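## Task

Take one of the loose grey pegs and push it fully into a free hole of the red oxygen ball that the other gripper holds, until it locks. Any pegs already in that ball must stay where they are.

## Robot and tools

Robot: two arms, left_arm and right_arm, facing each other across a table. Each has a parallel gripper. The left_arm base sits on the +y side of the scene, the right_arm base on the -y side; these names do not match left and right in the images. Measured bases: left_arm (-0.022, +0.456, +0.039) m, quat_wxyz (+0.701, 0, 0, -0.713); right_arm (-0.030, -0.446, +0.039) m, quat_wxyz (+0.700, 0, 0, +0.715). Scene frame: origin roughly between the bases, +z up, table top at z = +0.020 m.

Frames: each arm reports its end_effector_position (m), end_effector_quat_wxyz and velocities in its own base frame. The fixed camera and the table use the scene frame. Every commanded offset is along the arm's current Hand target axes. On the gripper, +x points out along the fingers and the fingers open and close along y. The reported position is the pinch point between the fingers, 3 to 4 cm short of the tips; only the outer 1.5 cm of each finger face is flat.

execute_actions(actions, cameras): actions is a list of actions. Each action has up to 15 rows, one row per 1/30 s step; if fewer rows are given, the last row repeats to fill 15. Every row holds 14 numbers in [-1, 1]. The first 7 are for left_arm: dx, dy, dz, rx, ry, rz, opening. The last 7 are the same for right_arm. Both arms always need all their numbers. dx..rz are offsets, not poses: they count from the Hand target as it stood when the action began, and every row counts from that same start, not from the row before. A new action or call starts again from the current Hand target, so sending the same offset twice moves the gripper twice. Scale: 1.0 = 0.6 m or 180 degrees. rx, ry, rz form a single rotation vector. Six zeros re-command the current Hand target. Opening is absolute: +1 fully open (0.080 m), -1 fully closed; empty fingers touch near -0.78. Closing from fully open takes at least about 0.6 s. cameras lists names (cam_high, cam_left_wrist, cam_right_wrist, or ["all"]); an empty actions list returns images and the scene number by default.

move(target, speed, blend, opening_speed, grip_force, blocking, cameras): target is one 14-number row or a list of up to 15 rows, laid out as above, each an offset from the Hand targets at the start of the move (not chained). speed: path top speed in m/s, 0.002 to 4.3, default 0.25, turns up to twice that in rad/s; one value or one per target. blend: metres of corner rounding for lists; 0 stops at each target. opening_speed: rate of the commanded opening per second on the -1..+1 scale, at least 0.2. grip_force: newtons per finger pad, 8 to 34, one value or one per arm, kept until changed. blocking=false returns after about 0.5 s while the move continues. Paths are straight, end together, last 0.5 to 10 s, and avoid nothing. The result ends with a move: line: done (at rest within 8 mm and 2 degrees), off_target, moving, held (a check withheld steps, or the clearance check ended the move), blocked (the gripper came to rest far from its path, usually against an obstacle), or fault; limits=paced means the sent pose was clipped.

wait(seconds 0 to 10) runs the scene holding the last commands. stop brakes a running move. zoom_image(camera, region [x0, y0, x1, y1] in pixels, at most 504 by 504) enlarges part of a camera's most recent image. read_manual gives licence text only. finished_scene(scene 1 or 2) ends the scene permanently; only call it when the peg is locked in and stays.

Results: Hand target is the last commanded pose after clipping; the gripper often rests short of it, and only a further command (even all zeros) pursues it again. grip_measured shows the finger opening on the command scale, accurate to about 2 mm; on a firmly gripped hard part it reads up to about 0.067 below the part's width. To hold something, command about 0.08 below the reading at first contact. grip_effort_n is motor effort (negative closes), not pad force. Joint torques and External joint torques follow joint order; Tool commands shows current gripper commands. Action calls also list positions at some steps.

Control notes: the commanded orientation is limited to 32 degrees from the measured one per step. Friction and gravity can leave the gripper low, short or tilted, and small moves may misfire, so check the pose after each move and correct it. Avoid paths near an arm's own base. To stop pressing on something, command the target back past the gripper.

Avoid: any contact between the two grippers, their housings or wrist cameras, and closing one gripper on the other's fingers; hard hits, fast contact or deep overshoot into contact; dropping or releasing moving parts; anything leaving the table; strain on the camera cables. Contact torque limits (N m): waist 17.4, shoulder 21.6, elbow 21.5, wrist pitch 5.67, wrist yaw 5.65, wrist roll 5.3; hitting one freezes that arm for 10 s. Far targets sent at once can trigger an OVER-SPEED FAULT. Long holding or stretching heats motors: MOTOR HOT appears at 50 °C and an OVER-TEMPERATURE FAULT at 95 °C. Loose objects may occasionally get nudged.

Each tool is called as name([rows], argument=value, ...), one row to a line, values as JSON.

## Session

execute_actions(actions=[])

Scene clock: 0.00 s.
left_arm: end_effector_position=(+0.4437, +0.0106, +0.1209) grip_measured=-0.329 grip_effort_n=n/a end_effector_quat_wxyz=(+0.996, -0.002, +0.089, -0.019) | right_arm: end_effector_position=(+0.3157, +0.0000, +0.3228) grip_measured=+1.000 grip_effort_n=n/a end_effector_quat_wxyz=(+1.000, +0.000, -0.025, +0.000)
Joint positions: left_arm=[0.055 1.791 0.626 0.986 0.092 0.008 0.02] | right_arm=[0 0.85 0.65 0.25 0 0 0.08]
Joint velocities: within noise
Joint torques (N m): no reading
External joint torques (N m): no reading
Heat: left arm: hottest wrist pitch 35 °C (+0.0 °C/min); right arm: hottest wrist pitch 33 °C (+0.0 °C/min).
Hand target: left_arm +0.4443, +0.0106, +0.1233; +0.996, -0.002, +0.086, -0.019 | right_arm +0.3152, +0.0000, +0.3258; +1.000, +0.000, -0.029, +0.000
Tool commands: left_gripper/opening=-0.465091 right_gripper/opening=+1.0
camera_calibration:
cam_left_wrist: T_world_to_cam=[[-0.0214772, -0.99954, -0.0214094, 0.0331698], [-0.555665, 0.0297363, -0.830874, 0.367315], [0.831129, -0.0059484, -0.556049, -0.225212], [0, 0, 0, 1]] pos_world=[0.391997, 0.0208923, 0.180674]

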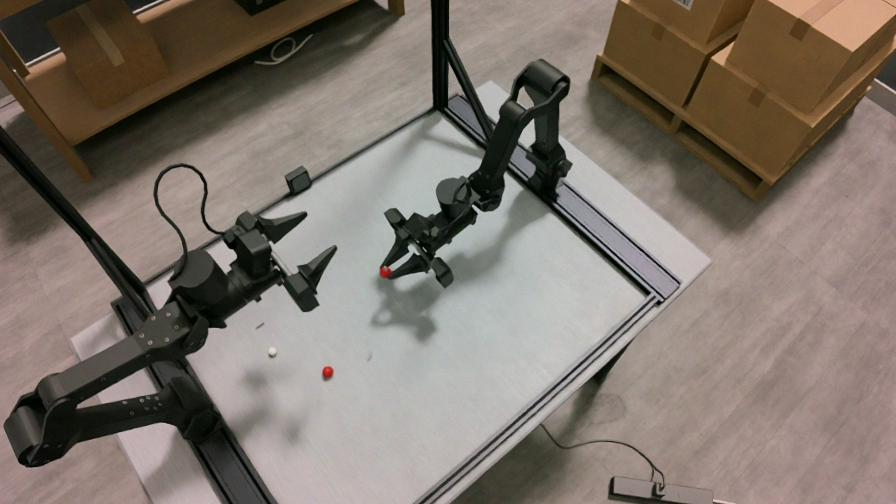

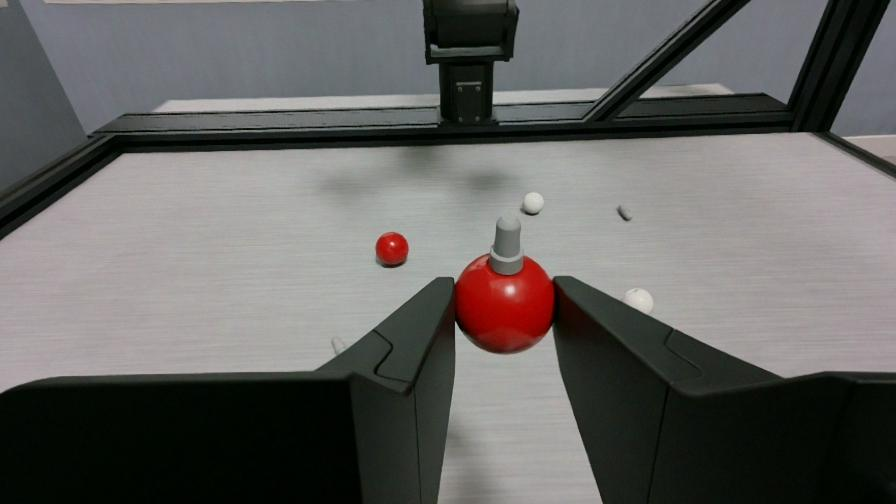

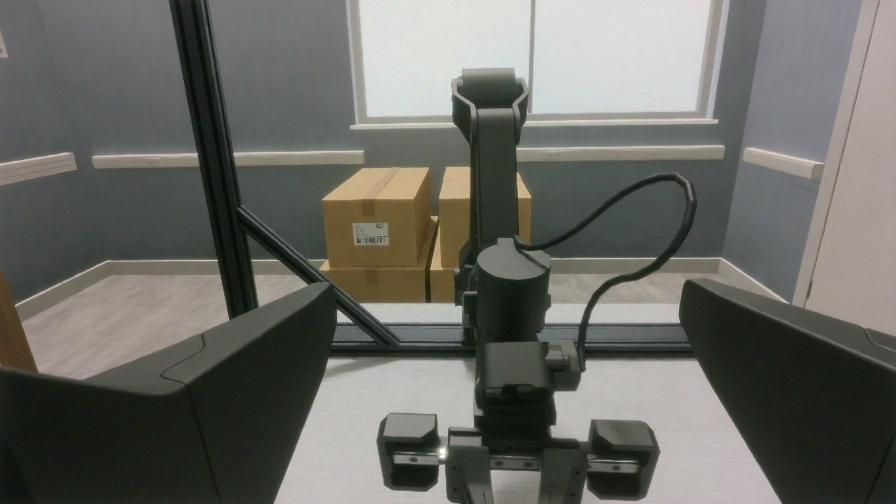

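zoom_image(camera="cam_high", region=[220, 290, 420, 400])

zoom_image(camera="cam_left_wrist", region=[420, 190, 680, 370])

zoom_image(camera="cam_left_wrist", region=[300, 200, 440, 380])

Scaled by 2.520 from the camera's 896x504 image, which has a finer 1280x720 frame.

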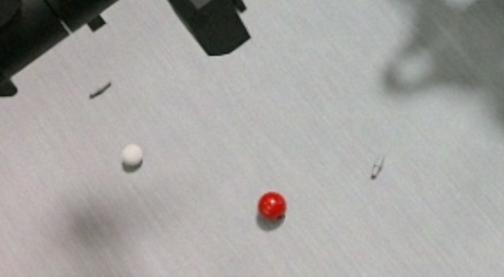

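Scaled by 1.938 from the camera's 896x504 image, which has a finer 1280x720 frame.

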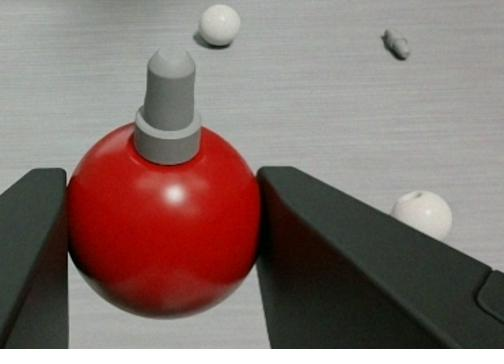

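Scaled by 2.800 from the camera's 896x504 image, which has a finer 1280x720 frame.

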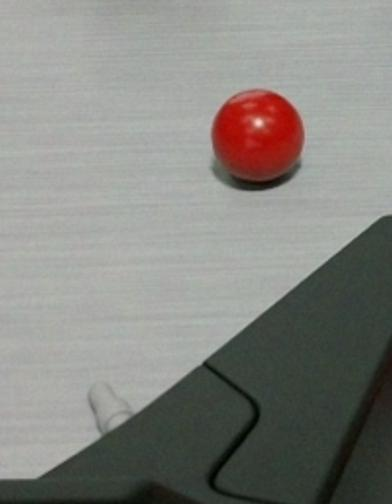

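move(target=[0,0,0,0,0,0,-0.465,-0.027,-0.025,-0.321,0,0.0185,0,1.0], speed=0.25, cameras=["all"])

zoom_image(camera="cam_right_wrist", region=[400, 150, 600, 350])

Scene clock: 29.77 s.
left_arm: end_effector_position=(+0.4437, +0.0106, +0.1209) grip_measured=-0.329 grip_effort_n=-83.5 end_effector_quat_wxyz=(+0.996, -0.002, +0.089, -0.019) | right_arm: end_effector_position=(+0.3111, -0.0147, +0.1354) grip_measured=+1.000 grip_effort_n=1.2 end_effector_quat_wxyz=(+1.000, +0.000, -0.004, +0.000)
Joint positions: left_arm=[0.055 1.791 0.626 0.986 0.092 0.008 0.02] | right_arm=[-0.091 1.481 0.066 1.423 -0.09 0 0.08]
Joint torques (N m): left_arm=[0.02 -7.77 5.06 1.77 0.04 0.02] | right_arm=[-0.26 -2.78 2.52 2.11 -0.1 0.04]
External joint torques (N m): left_arm=[0.04 -1.25 0.17 0.09 0.02 0.02] | right_arm=[-0.26 0.21 -1.11 0.5 -0.1 0.04]
Heat: left arm: hottest shoulder 40 °C (+12.1 °C/min); right arm: hottest wrist pitch 39 °C (+12.1 °C/min).
Hand target: left_arm +0.4443, +0.0106, +0.1233; +0.996, -0.002, +0.086, -0.019 | right_arm +0.3102, -0.0149, +0.1327; +1.000, +0.000, +0.000, +0.000
Off the commanded pose: left_arm 0.002 m, 0 deg | right_arm 0.003 m, 0 deg.
move: done
camera_calibration:
cam_left_wrist: T_world_to_cam=[[-0.0214772, -0.99954, -0.0214094, 0.0331698], [-0.555665, 0.0297363, -0.830874, 0.367315], [0.831129, -0.0059484, -0.556049, -0.225212], [0, 0, 0, 1]] pos_world=[0.391997, 0.0208923, 0.180674]
cam_right_wrist: T_world_to_cam=[[-0.0119641, -0.999877, -0.0101283, 0.00109008], [-0.286793, 0.0131347, -0.957902, 0.246273], [0.957918, -0.00855571, -0.286915, -0.181468], [0, 0, 0, 1]] pos_world=[0.244474, -0.00369736, 0.18385]

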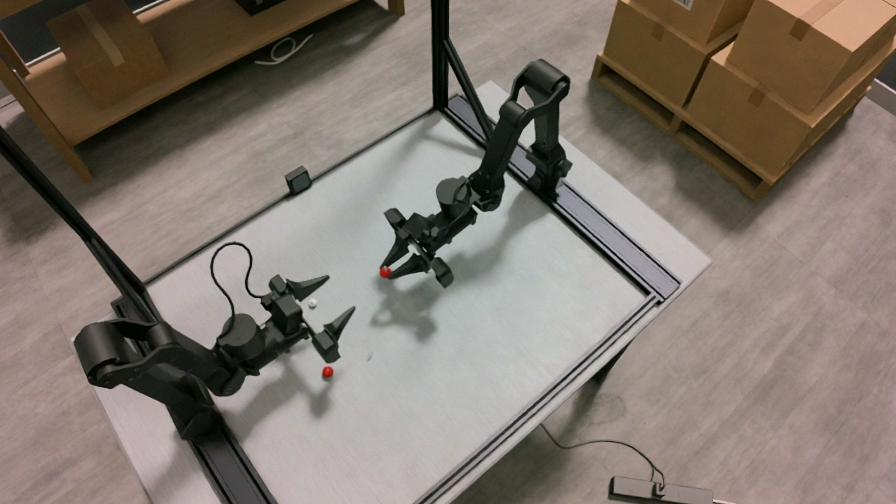

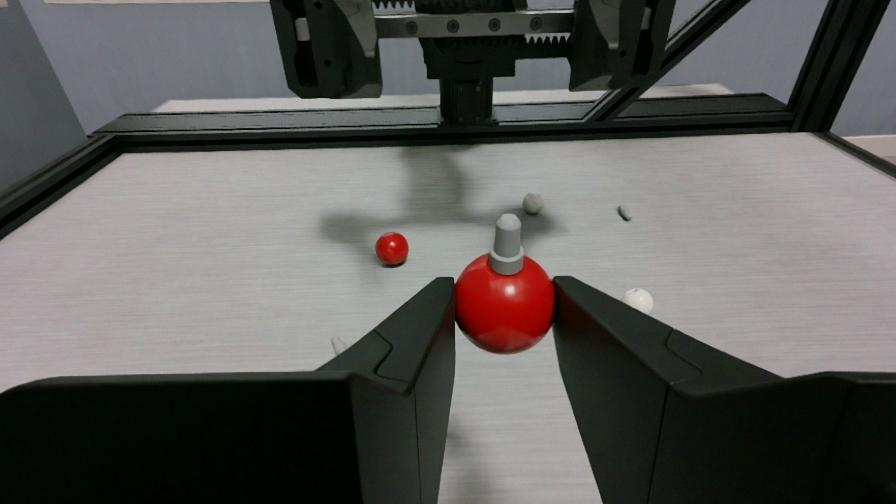

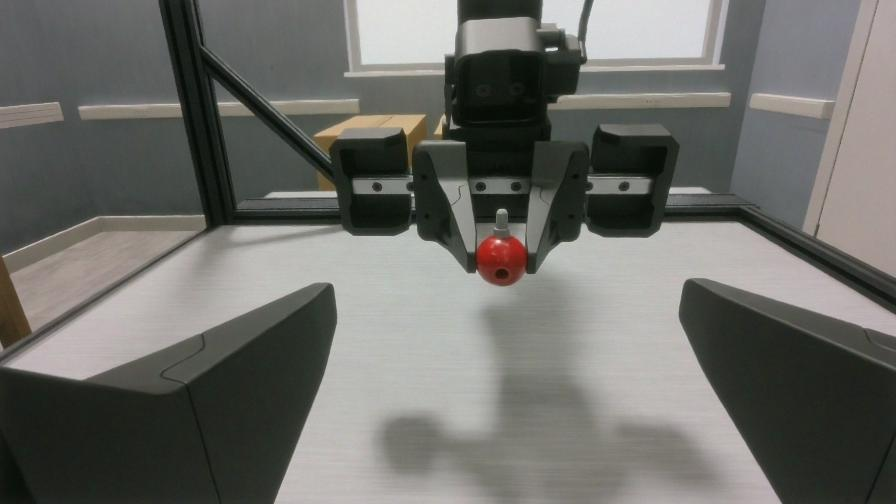

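Scaled by 2.520 from the camera's 896x504 image, which has a finer 1280x720 frame.

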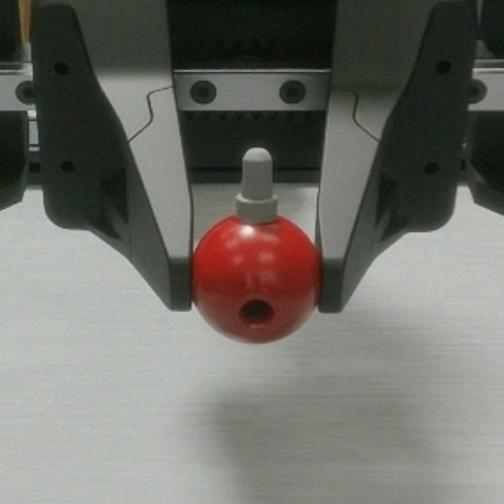

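move([
  [0.0927,0.2027,-0.0353,0.2505,-0.0472,0.033,-0.465,-0.2,0.192,0,0,0.5,0,0.0],
], speed=0.3, opening_speed=0.8, cameras=["all"])

Scene clock: 40.20 s.
left_arm: end_effector_position=(+0.4978, +0.1288, +0.0936) grip_measured=-0.329 grip_effort_n=-83.5 end_effector_quat_wxyz=(+0.925, +0.379, +0.002, +0.002) | right_arm: end_effector_position=(+0.1882, +0.0981, +0.1310) grip_measured=+0.003 grip_effort_n=-16.0 end_effector_quat_wxyz=(+0.707, -0.003, +0.708, +0.000)
Joint positions: left_arm=[0.353 2.218 0.918 1.297 0.349 0.778 0.02] | right_arm=[0.482 1.345 1.059 -1.288 0.003 0.479 0.035]
Joint torques (N m): left_arm=[0.25 -8.34 5.58 1.84 0.29 0.18] | right_arm=[0.27 -3.59 5.9 0.31 -0.1 0.23]
External joint torques (N m): left_arm=[0.18 0.43 1.34 0.24 0.3 0.21] | right_arm=[0.27 0.22 0.46 -0.01 -0.13 0.23]
Heat: left arm: hottest shoulder 41 °C (+10.4 °C/min); right arm: hottest wrist pitch 39 °C (+9.0 °C/min).
Hand target: left_arm +0.5000, +0.1300, +0.0922; +0.924, +0.383, +0.000, +0.000 | right_arm +0.1902, +0.1003, +0.1327; +0.707, +0.000, +0.707, +0.000
Off the commanded pose: left_arm 0.003 m, 1 deg | right_arm 0.003 m, 0 deg.
move: done
camera_calibration:
cam_left_wrist: T_world_to_cam=[[0.0218441, -0.693956, -0.719686, 0.156359], [-0.404799, 0.652072, -0.641046, 0.198312], [0.914145, 0.305331, -0.266669, -0.393187], [0, 0, 0, 1]] pos_world=[0.43629, 0.099245, 0.134806]
cam_right_wrist: T_world_to_cam=[[-0.00705009, -0.99986, 0.0151821, 0.108069], [-0.95528, 0.0112225, 0.295488, 0.167058], [-0.295617, -0.01242, -0.955226, 0.259878], [0, 0, 0, 1]] pos_world=[0.237174, 0.109407, 0.197238]

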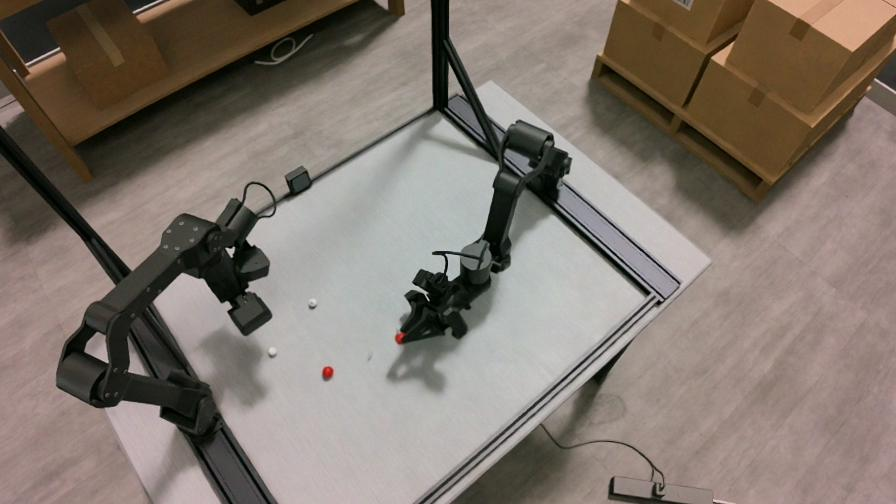

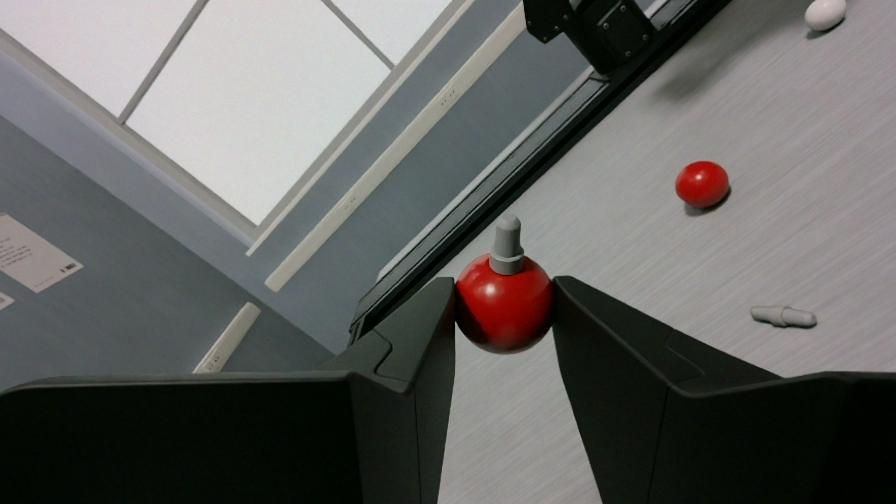

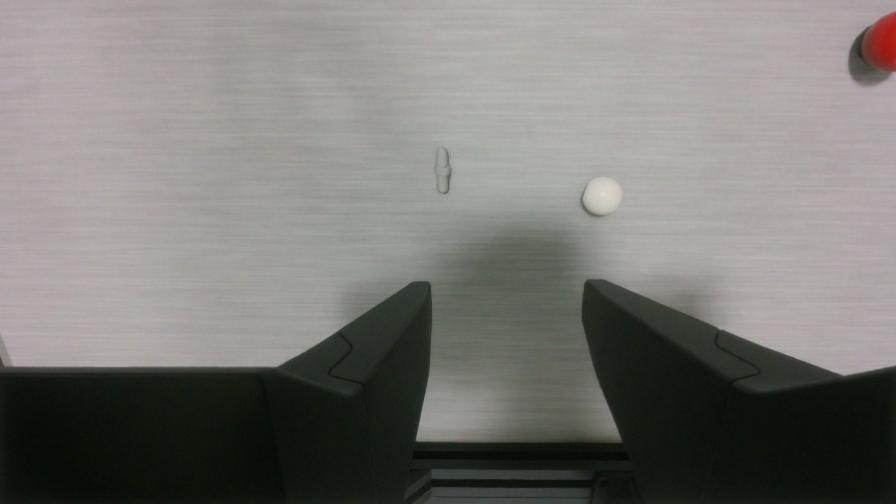

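move([
  [0,0,0,0,0,0,-0.465,0.095,0.019,0.003,0,0,0,-0.2],
], speed=0.2, cameras=["cam_right_wrist"])

zoom_image(camera="cam_right_wrist", region=[430, 150, 580, 300])

Scene clock: 42.63 s.
left_arm: end_effector_position=(+0.4978, +0.1288, +0.0936) grip_measured=-0.329 grip_effort_n=-83.5 end_effector_quat_wxyz=(+0.925, +0.379, +0.002, +0.002) | right_arm: end_effector_position=(+0.1938, +0.1116, +0.0790) grip_measured=-0.197 grip_effort_n=-16.0 end_effector_quat_wxyz=(+0.711, +0.000, +0.703, +0.003)
Joint positions: left_arm=[0.353 2.218 0.918 1.297 0.349 0.779 0.02] | right_arm=[0.524 1.41 0.901 -1.049 0.002 0.52 0.026]
Joint torques (N m): left_arm=[0.26 -8.35 5.58 1.85 0.29 0.17] | right_arm=[0.24 -3.78 3.83 0.55 -0.05 0.23]
External joint torques (N m): left_arm=[0.26 0.42 1.34 0.24 0.29 0.21] | right_arm=[0.25 0.36 -1.44 0.22 -0.08 0.23]
Heat: left arm: hottest shoulder 41 °C (+9.9 °C/min); right arm: hottest wrist pitch 38 °C (+7.0 °C/min).
Hand target: left_arm +0.5000, +0.1300, +0.0922; +0.924, +0.383, +0.000, +0.000 | right_arm +0.1920, +0.1116, +0.0757; +0.707, +0.000, +0.707, +0.000
Off the commanded pose: left_arm 0.003 m, 1 deg | right_arm 0.004 m, 1 deg.
move: done
camera_calibration:
cam_right_wrist: T_world_to_cam=[[-0.00726512, -0.999949, 0.00694814, 0.123121], [-0.959159, 0.00893327, 0.282726, 0.189704], [-0.282773, -0.00461034, -0.959176, 0.208944], [0, 0, 0, 1]] pos_world=[0.241934, 0.122383, 0.145924]
Images, in order (width x height): cam_right_wrist 896x504.

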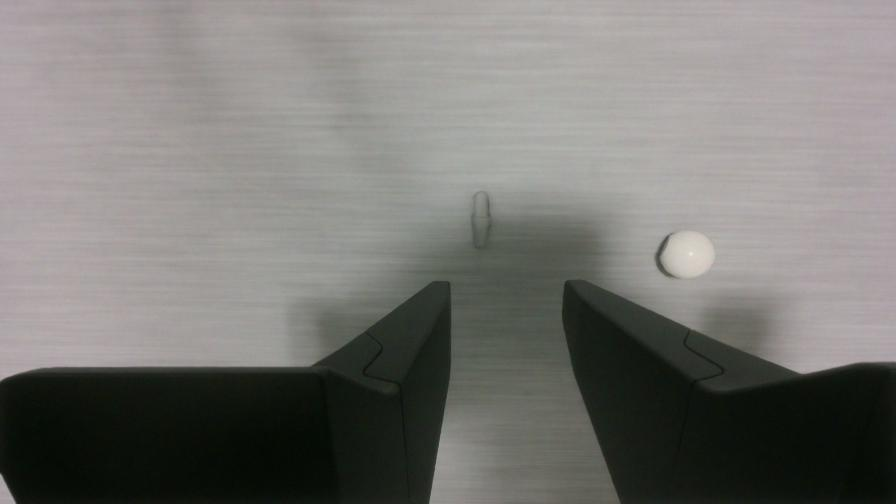

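Scaled by 3.360 from the camera's 896x504 image, which has a finer 1280x720 frame.

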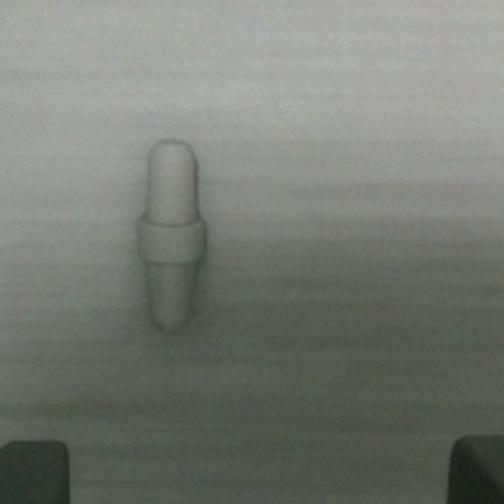

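move([
  [0,0,0,0,0,0,-0.465,0.0845,0.003,-0.0075,0,0,0,-0.4],
], speed=0.15, cameras=["cam_right_wrist"])

zoom_image(camera="cam_right_wrist", region=[430, 200, 580, 350])

Scene clock: 45.60 s.
left_arm: end_effector_position=(+0.4978, +0.1288, +0.0936) grip_measured=-0.329 grip_effort_n=-83.5 end_effector_quat_wxyz=(+0.925, +0.379, +0.002, +0.002) | right_arm: end_effector_position=(+0.1898, +0.1138, +0.0280) grip_measured=-0.397 grip_effort_n=-16.0 end_effector_quat_wxyz=(+0.711, +0.000, +0.703, +0.003)
Joint positions: left_arm=[0.353 2.218 0.918 1.297 0.349 0.779 0.02] | right_arm=[0.541 1.483 0.746 -0.821 0.002 0.538 0.017]
Joint torques (N m): left_arm=[0.26 -8.36 5.59 1.84 0.29 0.18] | right_arm=[0.19 -3.95 3.6 0.61 -0.06 0.22]
External joint torques (N m): left_arm=[0.32 0.35 1.37 0.25 0.28 0.21] | right_arm=[0.16 0.31 -1.19 0.3 -0.07 0.22]
Heat: left arm: hottest shoulder 42 °C (+10.5 °C/min); right arm: hottest wrist pitch 38 °C (+6.6 °C/min).
Hand target: left_arm +0.5000, +0.1300, +0.0922; +0.924, +0.383, +0.000, +0.000 | right_arm +0.1875, +0.1134, +0.0249; +0.707, +0.000, +0.707, +0.000
Off the commanded pose: left_arm 0.003 m, 1 deg | right_arm 0.004 m, 1 deg.
move: done
camera_calibration:
cam_right_wrist: T_world_to_cam=[[-0.00726746, -0.999949, 0.00695273, 0.125647], [-0.95907, 0.00893828, 0.283029, 0.200312], [-0.283077, -0.00461125, -0.959086, 0.158998], [0, 0, 0, 1]] pos_world=[0.238035, 0.124583, 0.0949249]
Images, in order (width x height): cam_right_wrist 896x504.

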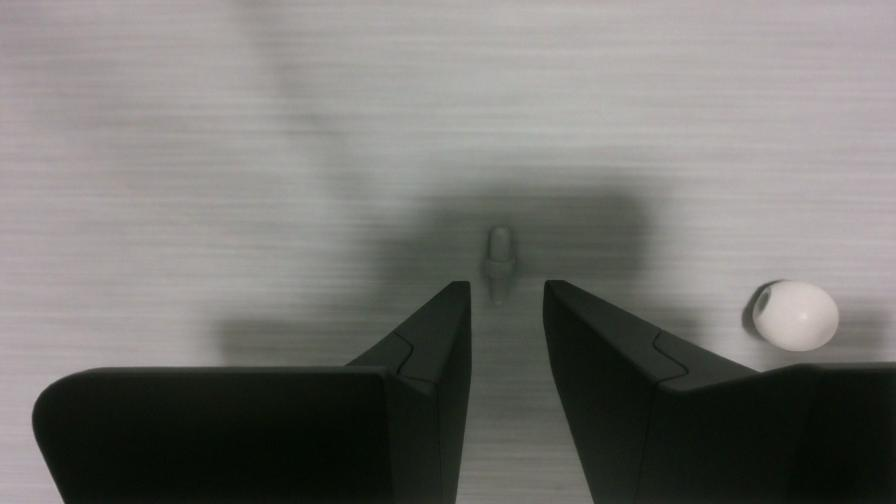

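Scaled by 3.360 from the camera's 896x504 image, which has a finer 1280x720 frame.

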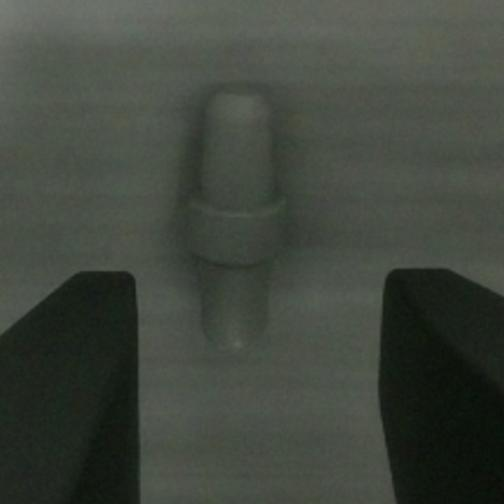

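move([
  [0,0,0,0,0,0,-0.465,0.0175,0,-0.0065,0,0,0,-0.4],
], speed=0.06, cameras=["cam_right_wrist"])

zoom_image(camera="cam_right_wrist", region=[430, 200, 580, 350])

Scene clock: 47.53 s.
left_arm: end_effector_position=(+0.4978, +0.1288, +0.0936) grip_measured=-0.329 grip_effort_n=-83.5 end_effector_quat_wxyz=(+0.925, +0.379, +0.002, +0.002) | right_arm: end_effector_position=(+0.1861, +0.1140, +0.0175) grip_measured=-0.397 grip_effort_n=-16.0 end_effector_quat_wxyz=(+0.711, +0.000, +0.703, +0.003)
Joint positions: left_arm=[0.353 2.218 0.918 1.297 0.349 0.779 0.02] | right_arm=[0.551 1.495 0.708 -0.772 0.002 0.547 0.017]
Joint torques (N m): left_arm=[0.28 -8.38 5.58 1.84 0.28 0.17] | right_arm=[0.17 -3.92 3.46 0.57 -0.03 0.21]
External joint torques (N m): left_arm=[0.33 0.48 1.28 0.23 0.28 0.21] | right_arm=[0.13 0.25 -1.21 0.25 -0.05 0.21]
Heat: left arm: hottest shoulder 42 °C (+10.1 °C/min); right arm: hottest wrist pitch 38 °C (+6.3 °C/min).
Hand target: left_arm +0.5000, +0.1300, +0.0922; +0.924, +0.383, +0.000, +0.000 | right_arm +0.1837, +0.1135, +0.0145; +0.707, +0.000, +0.707, +0.000
Off the commanded pose: left_arm 0.003 m, 1 deg | right_arm 0.004 m, 1 deg.
move: done
camera_calibration:
cam_right_wrist: T_world_to_cam=[[-0.00683338, -0.999954, 0.00667784, 0.125813], [-0.959142, 0.00844306, 0.2828, 0.199735], [-0.282844, -0.00447251, -0.959156, 0.147786], [0, 0, 0, 1]] pos_world=[0.234234, 0.124781, 0.0844248]
Images, in order (width x height): cam_right_wrist 896x504.

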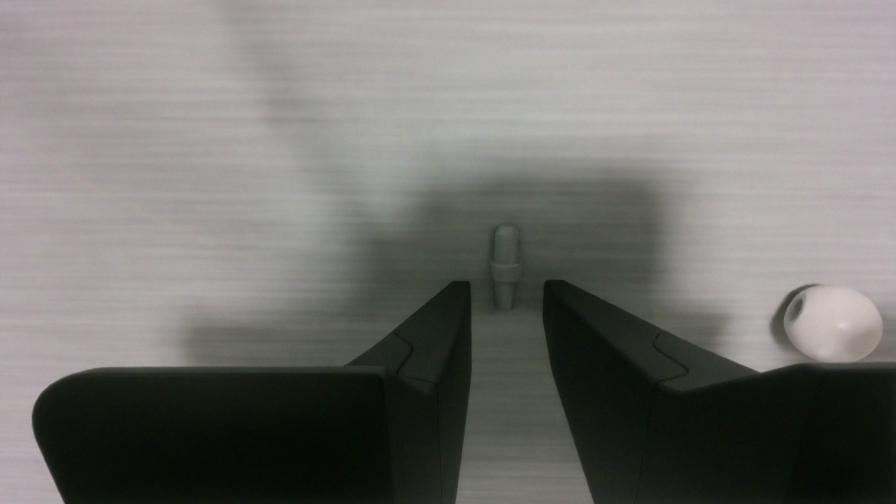

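Scaled by 3.360 from the camera's 896x504 image, which has a finer 1280x720 frame.

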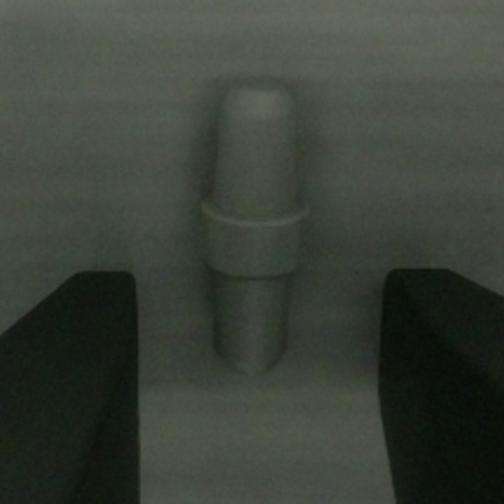

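move([
  [0,0,0,0,0,0,-0.465,0,0,-0.0015,0,0,0,-0.85],
], speed=0.06, opening_speed=0.5, cameras=["cam_right_wrist"])

zoom_image(camera="cam_right_wrist", region=[430, 200, 580, 350])

Scene clock: 49.47 s.
left_arm: end_effector_position=(+0.4978, +0.1288, +0.0936) grip_measured=-0.329 grip_effort_n=-83.5 end_effector_quat_wxyz=(+0.925, +0.379, +0.002, +0.002) | right_arm: end_effector_position=(+0.1850, +0.1144, +0.0170) grip_measured=-0.738 grip_effort_n=-83.5 end_effector_quat_wxyz=(+0.710, +0.000, +0.704, +0.004)
Joint positions: left_arm=[0.353 2.218 0.918 1.297 0.349 0.779 0.02] | right_arm=[0.554 1.495 0.706 -0.771 0 0.549 0.002]
Joint torques (N m): left_arm=[0.26 -8.37 5.58 1.85 0.29 0.17] | right_arm=[0.03 -4.23 3.33 0.54 0.02 0.23]
External joint torques (N m): left_arm=[0.26 0.46 1.3 0.23 0.29 0.2] | right_arm=[0.02 -0.1 -1.34 0.22 0 0.23]
Heat: left arm: hottest shoulder 42 °C (+9.7 °C/min); right arm: hottest wrist pitch 37 °C (+4.9 °C/min).
Hand target: left_arm +0.5000, +0.1300, +0.0922; +0.924, +0.383, +0.000, +0.000 | right_arm +0.1828, +0.1135, +0.0145; +0.707, +0.000, +0.707, +0.000
Off the commanded pose: left_arm 0.003 m, 1 deg | right_arm 0.003 m, 1 deg.
move: done
camera_calibration:
cam_right_wrist: T_world_to_cam=[[-0.0059928, -0.999964, 0.00605538, 0.126064], [-0.958393, 0.00747165, 0.285353, 0.198776], [-0.285388, -0.00409338, -0.958403, 0.147448], [0, 0, 0, 1]] pos_world=[0.233341, 0.125178, 0.0838302]
Images, in order (width x height): cam_right_wrist 896x504.

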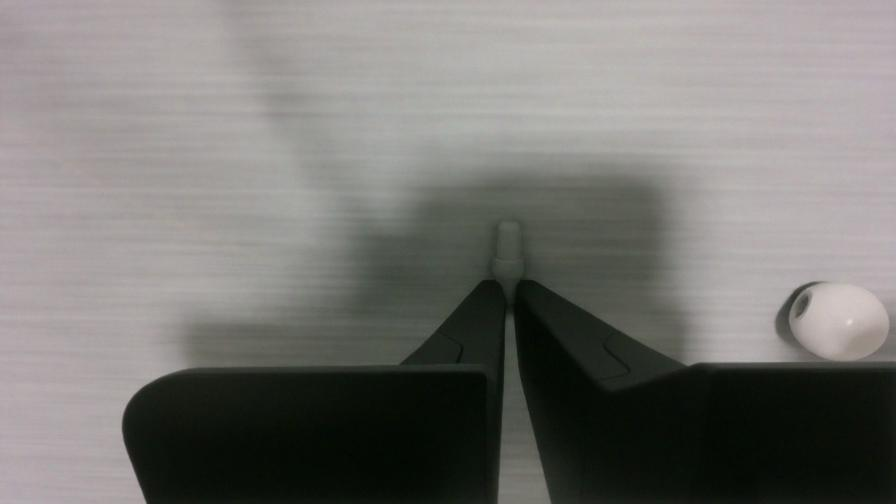

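Scaled by 3.360 from the camera's 896x504 image, which has a finer 1280x720 frame.

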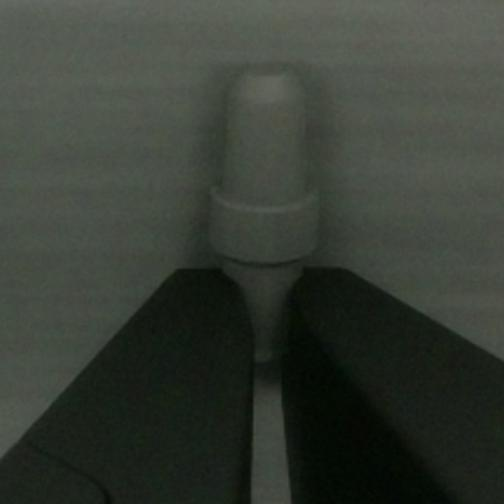

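move([
  [0,0,0,0,0,0,-0.465,-0.12,0,0,0,0,0,-0.85],
  [0,0,0,0,0,0,-0.465,-0.19,-0.4158,0.2287,0.0115,0,0,-0.85],
], speed=0.25, blend=[0.04,0], cameras=["all"])

zoom_image(camera="cam_right_wrist", region=[410, 120, 610, 320])

Scene clock: 56.43 s.
left_arm: end_effector_position=(+0.4978, +0.1288, +0.0936) grip_measured=-0.329 grip_effort_n=-83.5 end_effector_quat_wxyz=(+0.925, +0.379, +0.002, +0.002) | right_arm: end_effector_position=(+0.3172, -0.1351, +0.1292) grip_measured=-0.738 grip_effort_n=-83.5 end_effector_quat_wxyz=(+0.707, +0.014, +0.707, -0.016)
Joint positions: left_arm=[0.353 2.218 0.918 1.297 0.349 0.779 0.02] | right_arm=[-0.402 1.849 1.569 -1.29 0.002 -0.36 0.002]
Joint torques (N m): left_arm=[0.22 -8.37 5.57 1.84 0.28 0.17] | right_arm=[-0.1 -6.86 6.04 0.3 -0.11 -0.19]
External joint torques (N m): left_arm=[0.17 0.43 1.31 0.22 0.29 0.21] | right_arm=[-0.09 0.6 0.59 -0.03 -0.1 -0.2]
Heat: left arm: hottest shoulder 43 °C (+9.6 °C/min); right arm: hottest wrist pitch 36 °C (+3.2 °C/min).
Hand target: left_arm +0.5000, +0.1300, +0.0922; +0.924, +0.383, +0.000, +0.000 | right_arm +0.3200, -0.1360, +0.1285; +0.707, +0.013, +0.707, -0.013
Off the commanded pose: left_arm 0.003 m, 1 deg | right_arm 0.003 m, 0 deg.
move: done; blend cut to 0.036 m at target 1
camera_calibration:
cam_left_wrist: T_world_to_cam=[[0.0217445, -0.693656, -0.719978, 0.156341], [-0.404749, 0.652385, -0.640759, 0.198155], [0.914169, 0.305343, -0.266571, -0.393239], [0, 0, 0, 1]] pos_world=[0.43629, 0.0992458, 0.134706]
cam_right_wrist: T_world_to_cam=[[-0.0524787, -0.998523, 0.0140966, -0.109354], [-0.954297, 0.0543033, 0.293886, 0.299152], [-0.294217, 0.00197042, -0.955737, 0.294968], [0, 0, 0, 1]] pos_world=[0.366525, -0.126019, 0.195536]

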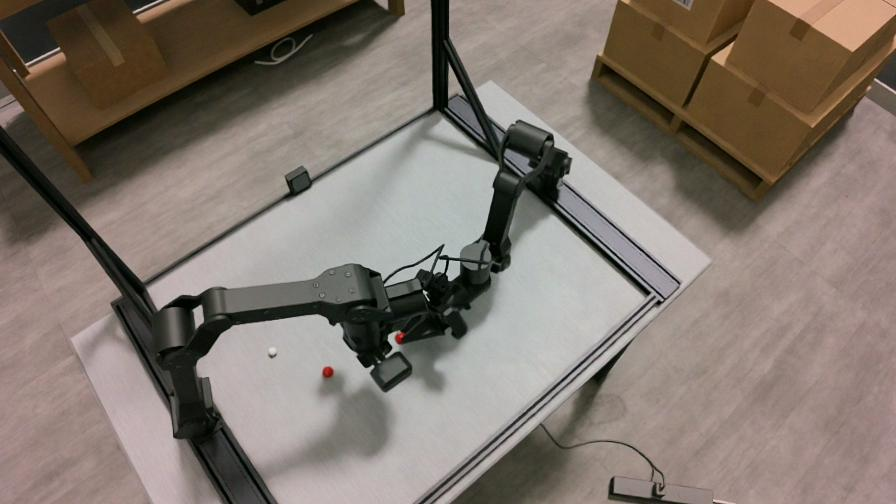

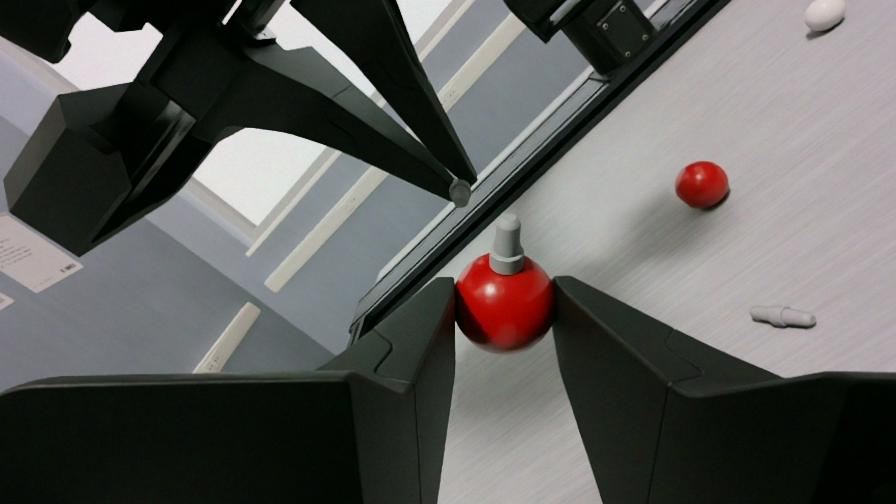

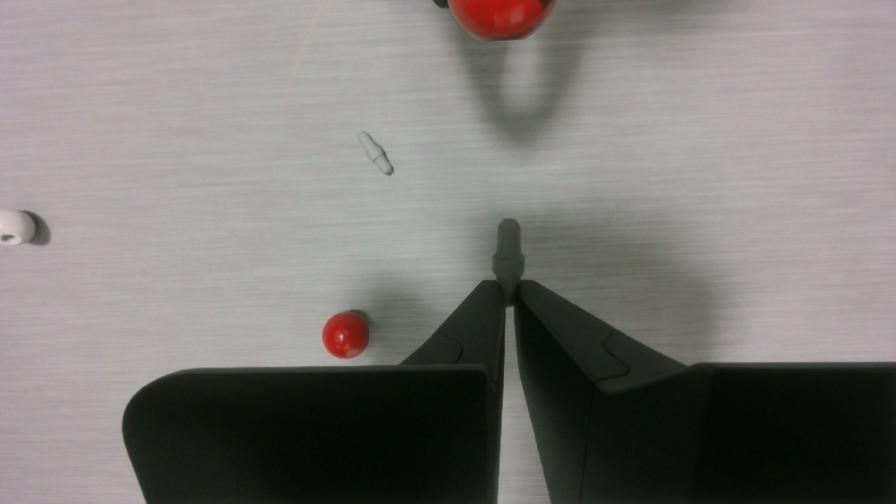

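Scaled by 2.520 from the camera's 896x504 image, which has a finer 1280x720 frame.

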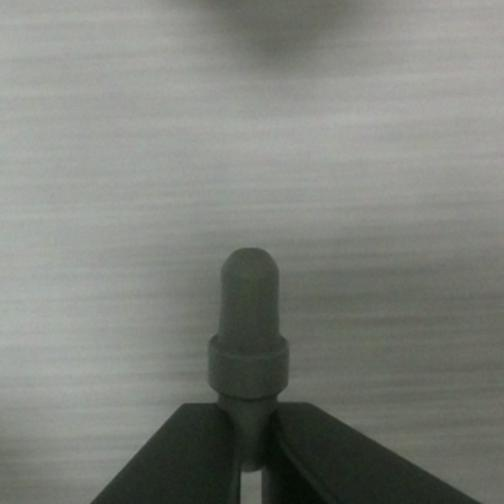

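zoom_image(camera="cam_left_wrist", region=[420, 150, 580, 360])

zoom_image(camera="cam_right_wrist", region=[410, 0, 610, 200])

zoom_image(camera="cam_high", region=[340, 260, 500, 400])

Scaled by 2.400 from the camera's 896x504 image, which has a finer 1280x720 frame.

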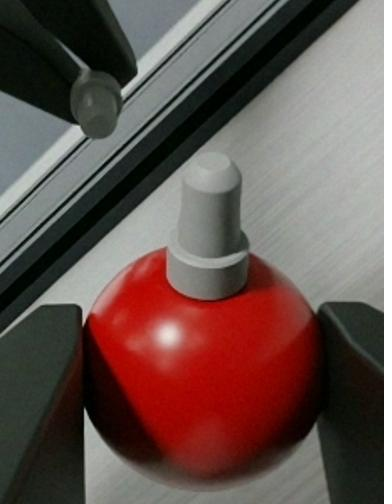

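Scaled by 2.520 from the camera's 896x504 image, which has a finer 1280x720 frame.

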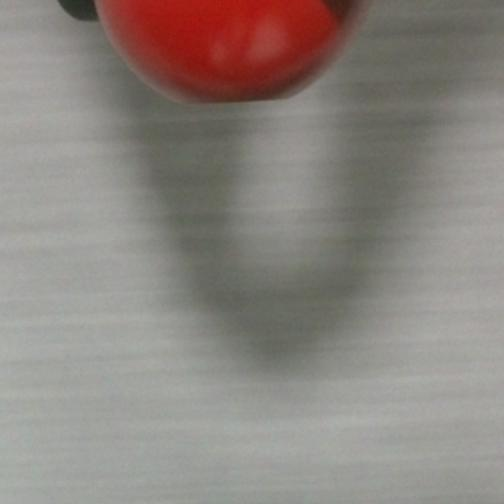

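Scaled by 3.150 from the camera's 896x504 image, which has a finer 1280x720 frame.

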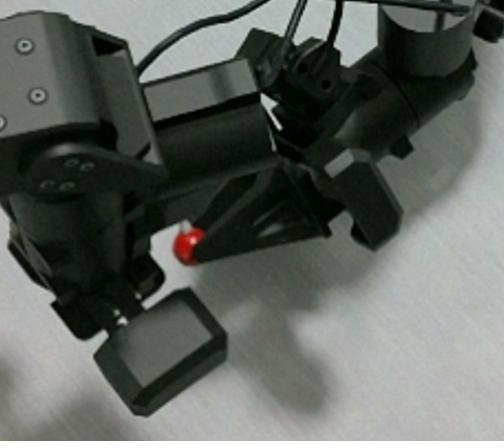

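move(target=[0,0,0,0,0,0,-0.465,0.01,-0.001,0.025,0,0,0,-0.85], speed=0.1, cameras=["cam_left_wrist","cam_right_wrist"])

zoom_image(camera="cam_left_wrist", region=[420, 150, 580, 360])

zoom_image(camera="cam_right_wrist", region=[410, 0, 610, 300])

Scene clock: 63.27 s.
left_arm: end_effector_position=(+0.4978, +0.1288, +0.0934) grip_measured=-0.329 grip_effort_n=-83.5 end_effector_quat_wxyz=(+0.925, +0.379, +0.002, +0.001) | right_arm: end_effector_position=(+0.3314, -0.1369, +0.1237) grip_measured=-0.738 grip_effort_n=-83.5 end_effector_quat_wxyz=(+0.707, +0.011, +0.707, -0.012)
Joint positions: left_arm=[0.353 2.218 0.918 1.297 0.349 0.779 0.02] | right_arm=[-0.391 1.905 1.621 -1.287 0.002 -0.358 0.002]
Joint torques (N m): left_arm=[0.26 -8.37 5.57 1.84 0.29 0.18] | right_arm=[0.26 -6.94 6.01 0.45 -0.11 0.19]
External joint torques (N m): left_arm=[0.26 0.34 1.38 0.25 0.29 0.21] | right_arm=[0.27 0.93 0.57 0.14 -0.1 0.19]
Heat: left arm: hottest shoulder 44 °C (+9.1 °C/min); right arm: hottest wrist pitch 36 °C (+1.0 °C/min).
Hand target: left_arm +0.5000, +0.1300, +0.0921; +0.924, +0.383, +0.000, +0.000 | right_arm +0.3349, -0.1372, +0.1224; +0.707, +0.013, +0.707, -0.013
Off the commanded pose: left_arm 0.003 m, 1 deg | right_arm 0.004 m, 0 deg.
move: done
camera_calibration:
cam_left_wrist: T_world_to_cam=[[0.0215069, -0.693783, -0.719863, 0.156369], [-0.405019, 0.652253, -0.640723, 0.198217], [0.914055, 0.305338, -0.266967, -0.393161], [0, 0, 0, 1]] pos_world=[0.436289, 0.0992455, 0.134605]
cam_right_wrist: T_world_to_cam=[[-0.0436519, -0.998954, 0.0135805, -0.113258], [-0.954319, 0.0457156, 0.295273, 0.313164], [-0.295585, -0.0000709065, -0.955316, 0.294007], [0, 0, 0, 1]] pos_world=[0.380818, -0.127436, 0.18994]
Images, in order (width x height): cam_left_wrist 896x504, cam_right_wrist 896x504.

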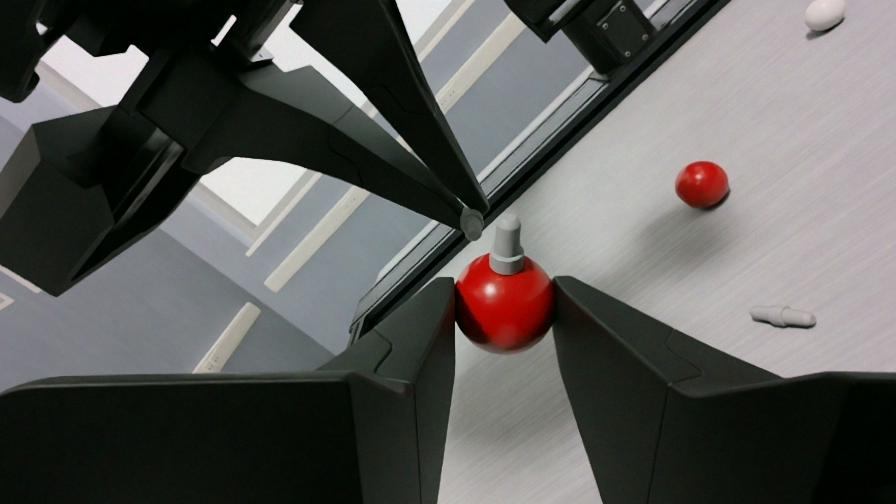

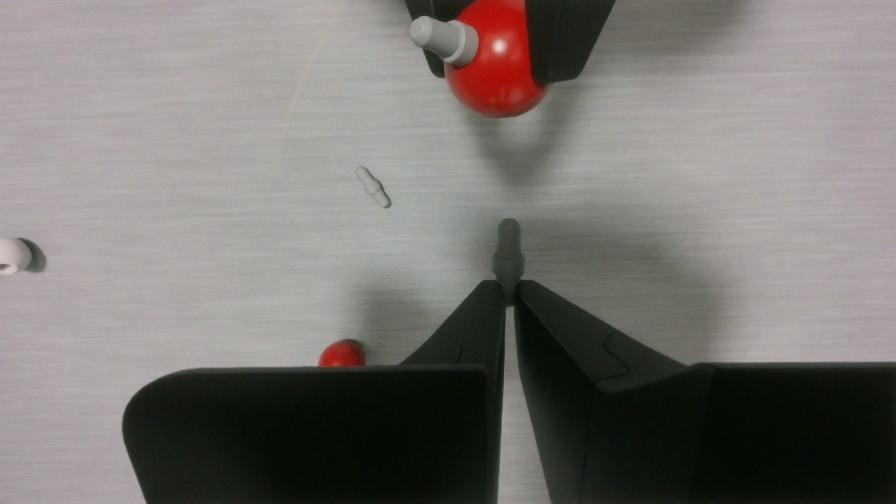

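Scaled by 2.400 from the camera's 896x504 image, which has a finer 1280x720 frame.

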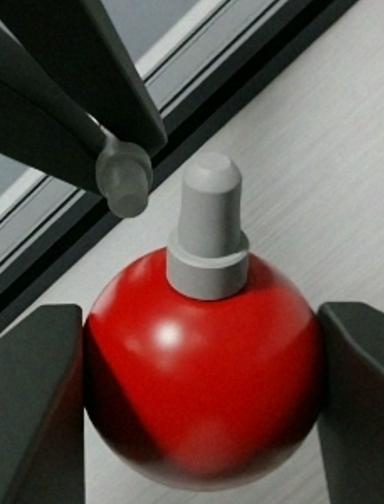

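Scaled by 1.680 from the camera's 896x504 image, which has a finer 1280x720 frame.

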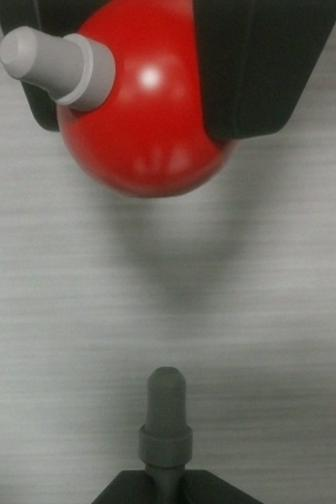

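move(target=[0,0,0,0,0,0,-0.465,0.0085,0.003,0.0135,0,0,0,-0.85], speed=0.06, cameras=["cam_left_wrist","cam_right_wrist"])

zoom_image(camera="cam_left_wrist", region=[420, 200, 580, 360])

zoom_image(camera="cam_right_wrist", region=[420, 70, 600, 290])

Scene clock: 66.40 s.
left_arm: end_effector_position=(+0.4978, +0.1288, +0.0934) grip_measured=-0.329 grip_effort_n=-83.5 end_effector_quat_wxyz=(+0.925, +0.379, +0.002, +0.001) | right_arm: end_effector_position=(+0.3394, -0.1354, +0.1187) grip_measured=-0.738 grip_effort_n=-83.5 end_effector_quat_wxyz=(+0.706, +0.011, +0.708, -0.012)
Joint positions: left_arm=[0.353 2.218 0.918 1.297 0.349 0.779 0.02] | right_arm=[-0.379 1.934 1.641 -1.279 0.002 -0.347 0.002]
Joint torques (N m): left_arm=[0.26 -8.39 5.57 1.84 0.28 0.17] | right_arm=[0.11 -7.2 5.89 0.53 -0.11 0.24]
External joint torques (N m): left_arm=[0.19 0.35 1.36 0.24 0.29 0.21] | right_arm=[0.05 0.74 0.5 0.21 -0.09 0.24]
Heat: left arm: hottest shoulder 44 °C (+8.1 °C/min); right arm: hottest wrist pitch 35 °C (+0.0 °C/min).
Hand target: left_arm +0.5000, +0.1300, +0.0921; +0.924, +0.383, +0.000, +0.000 | right_arm +0.3431, -0.1356, +0.1174; +0.707, +0.013, +0.707, -0.013
Off the commanded pose: left_arm 0.003 m, 1 deg | right_arm 0.004 m, 0 deg.
move: done
camera_calibration:
cam_left_wrist: T_world_to_cam=[[0.0215069, -0.693783, -0.719863, 0.156369], [-0.405019, 0.652253, -0.640723, 0.198217], [0.914055, 0.305338, -0.266967, -0.393161], [0, 0, 0, 1]] pos_world=[0.436289, 0.0992455, 0.134605]
cam_right_wrist: T_world_to_cam=[[-0.0425811, -0.999004, 0.0132988, -0.111716], [-0.954167, 0.0446095, 0.295933, 0.321886], [-0.296232, -0.0000881585, -0.955116, 0.291809], [0, 0, 0, 1]] pos_world=[0.388819, -0.125938, 0.184941]
Images, in order (width x height): cam_left_wrist 896x504, cam_right_wrist 896x504.

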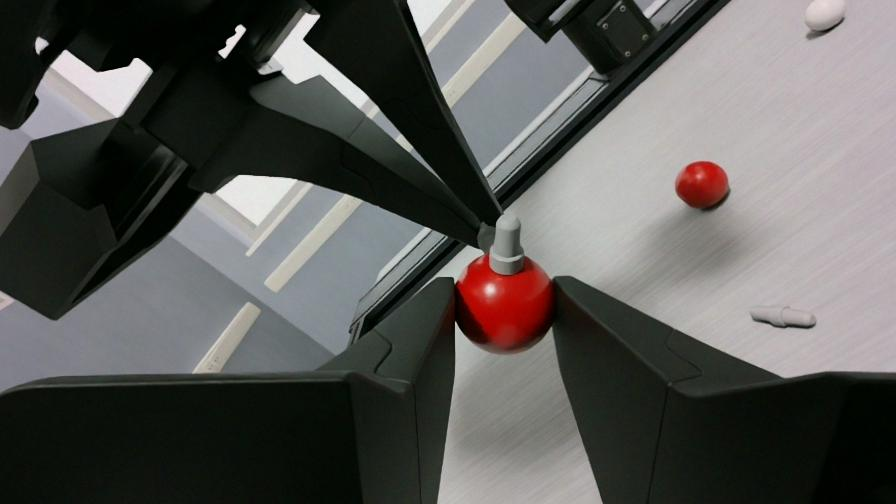

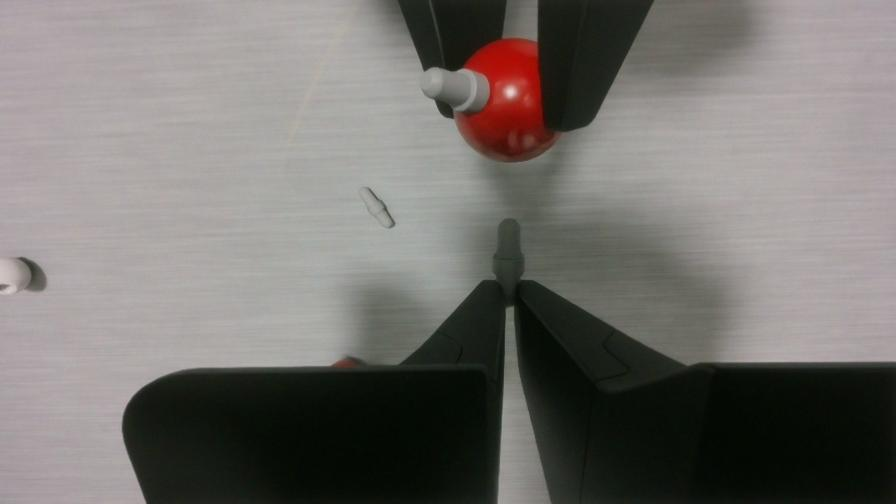

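Scaled by 3.150 from the camera's 896x504 image, which has a finer 1280x720 frame.

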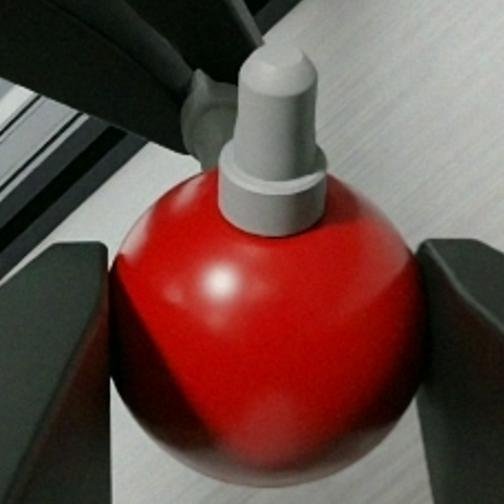

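Scaled by 2.291 from the camera's 896x504 image, which has a finer 1280x720 frame.

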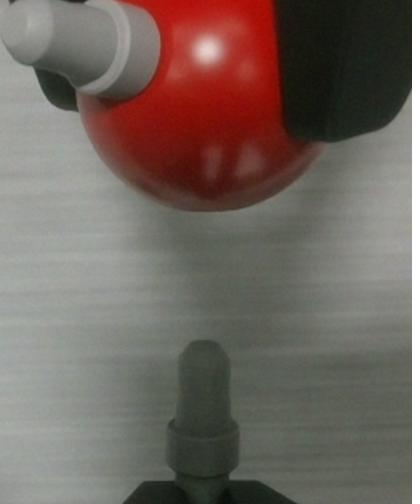

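zoom_image(camera="cam_right_wrist", region=[450, 30, 580, 170])

Scaled by 3.600 from the camera's 896x504 image, which has a finer 1280x720 frame.

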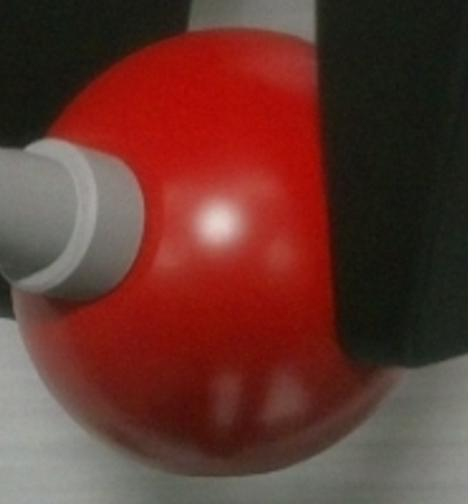

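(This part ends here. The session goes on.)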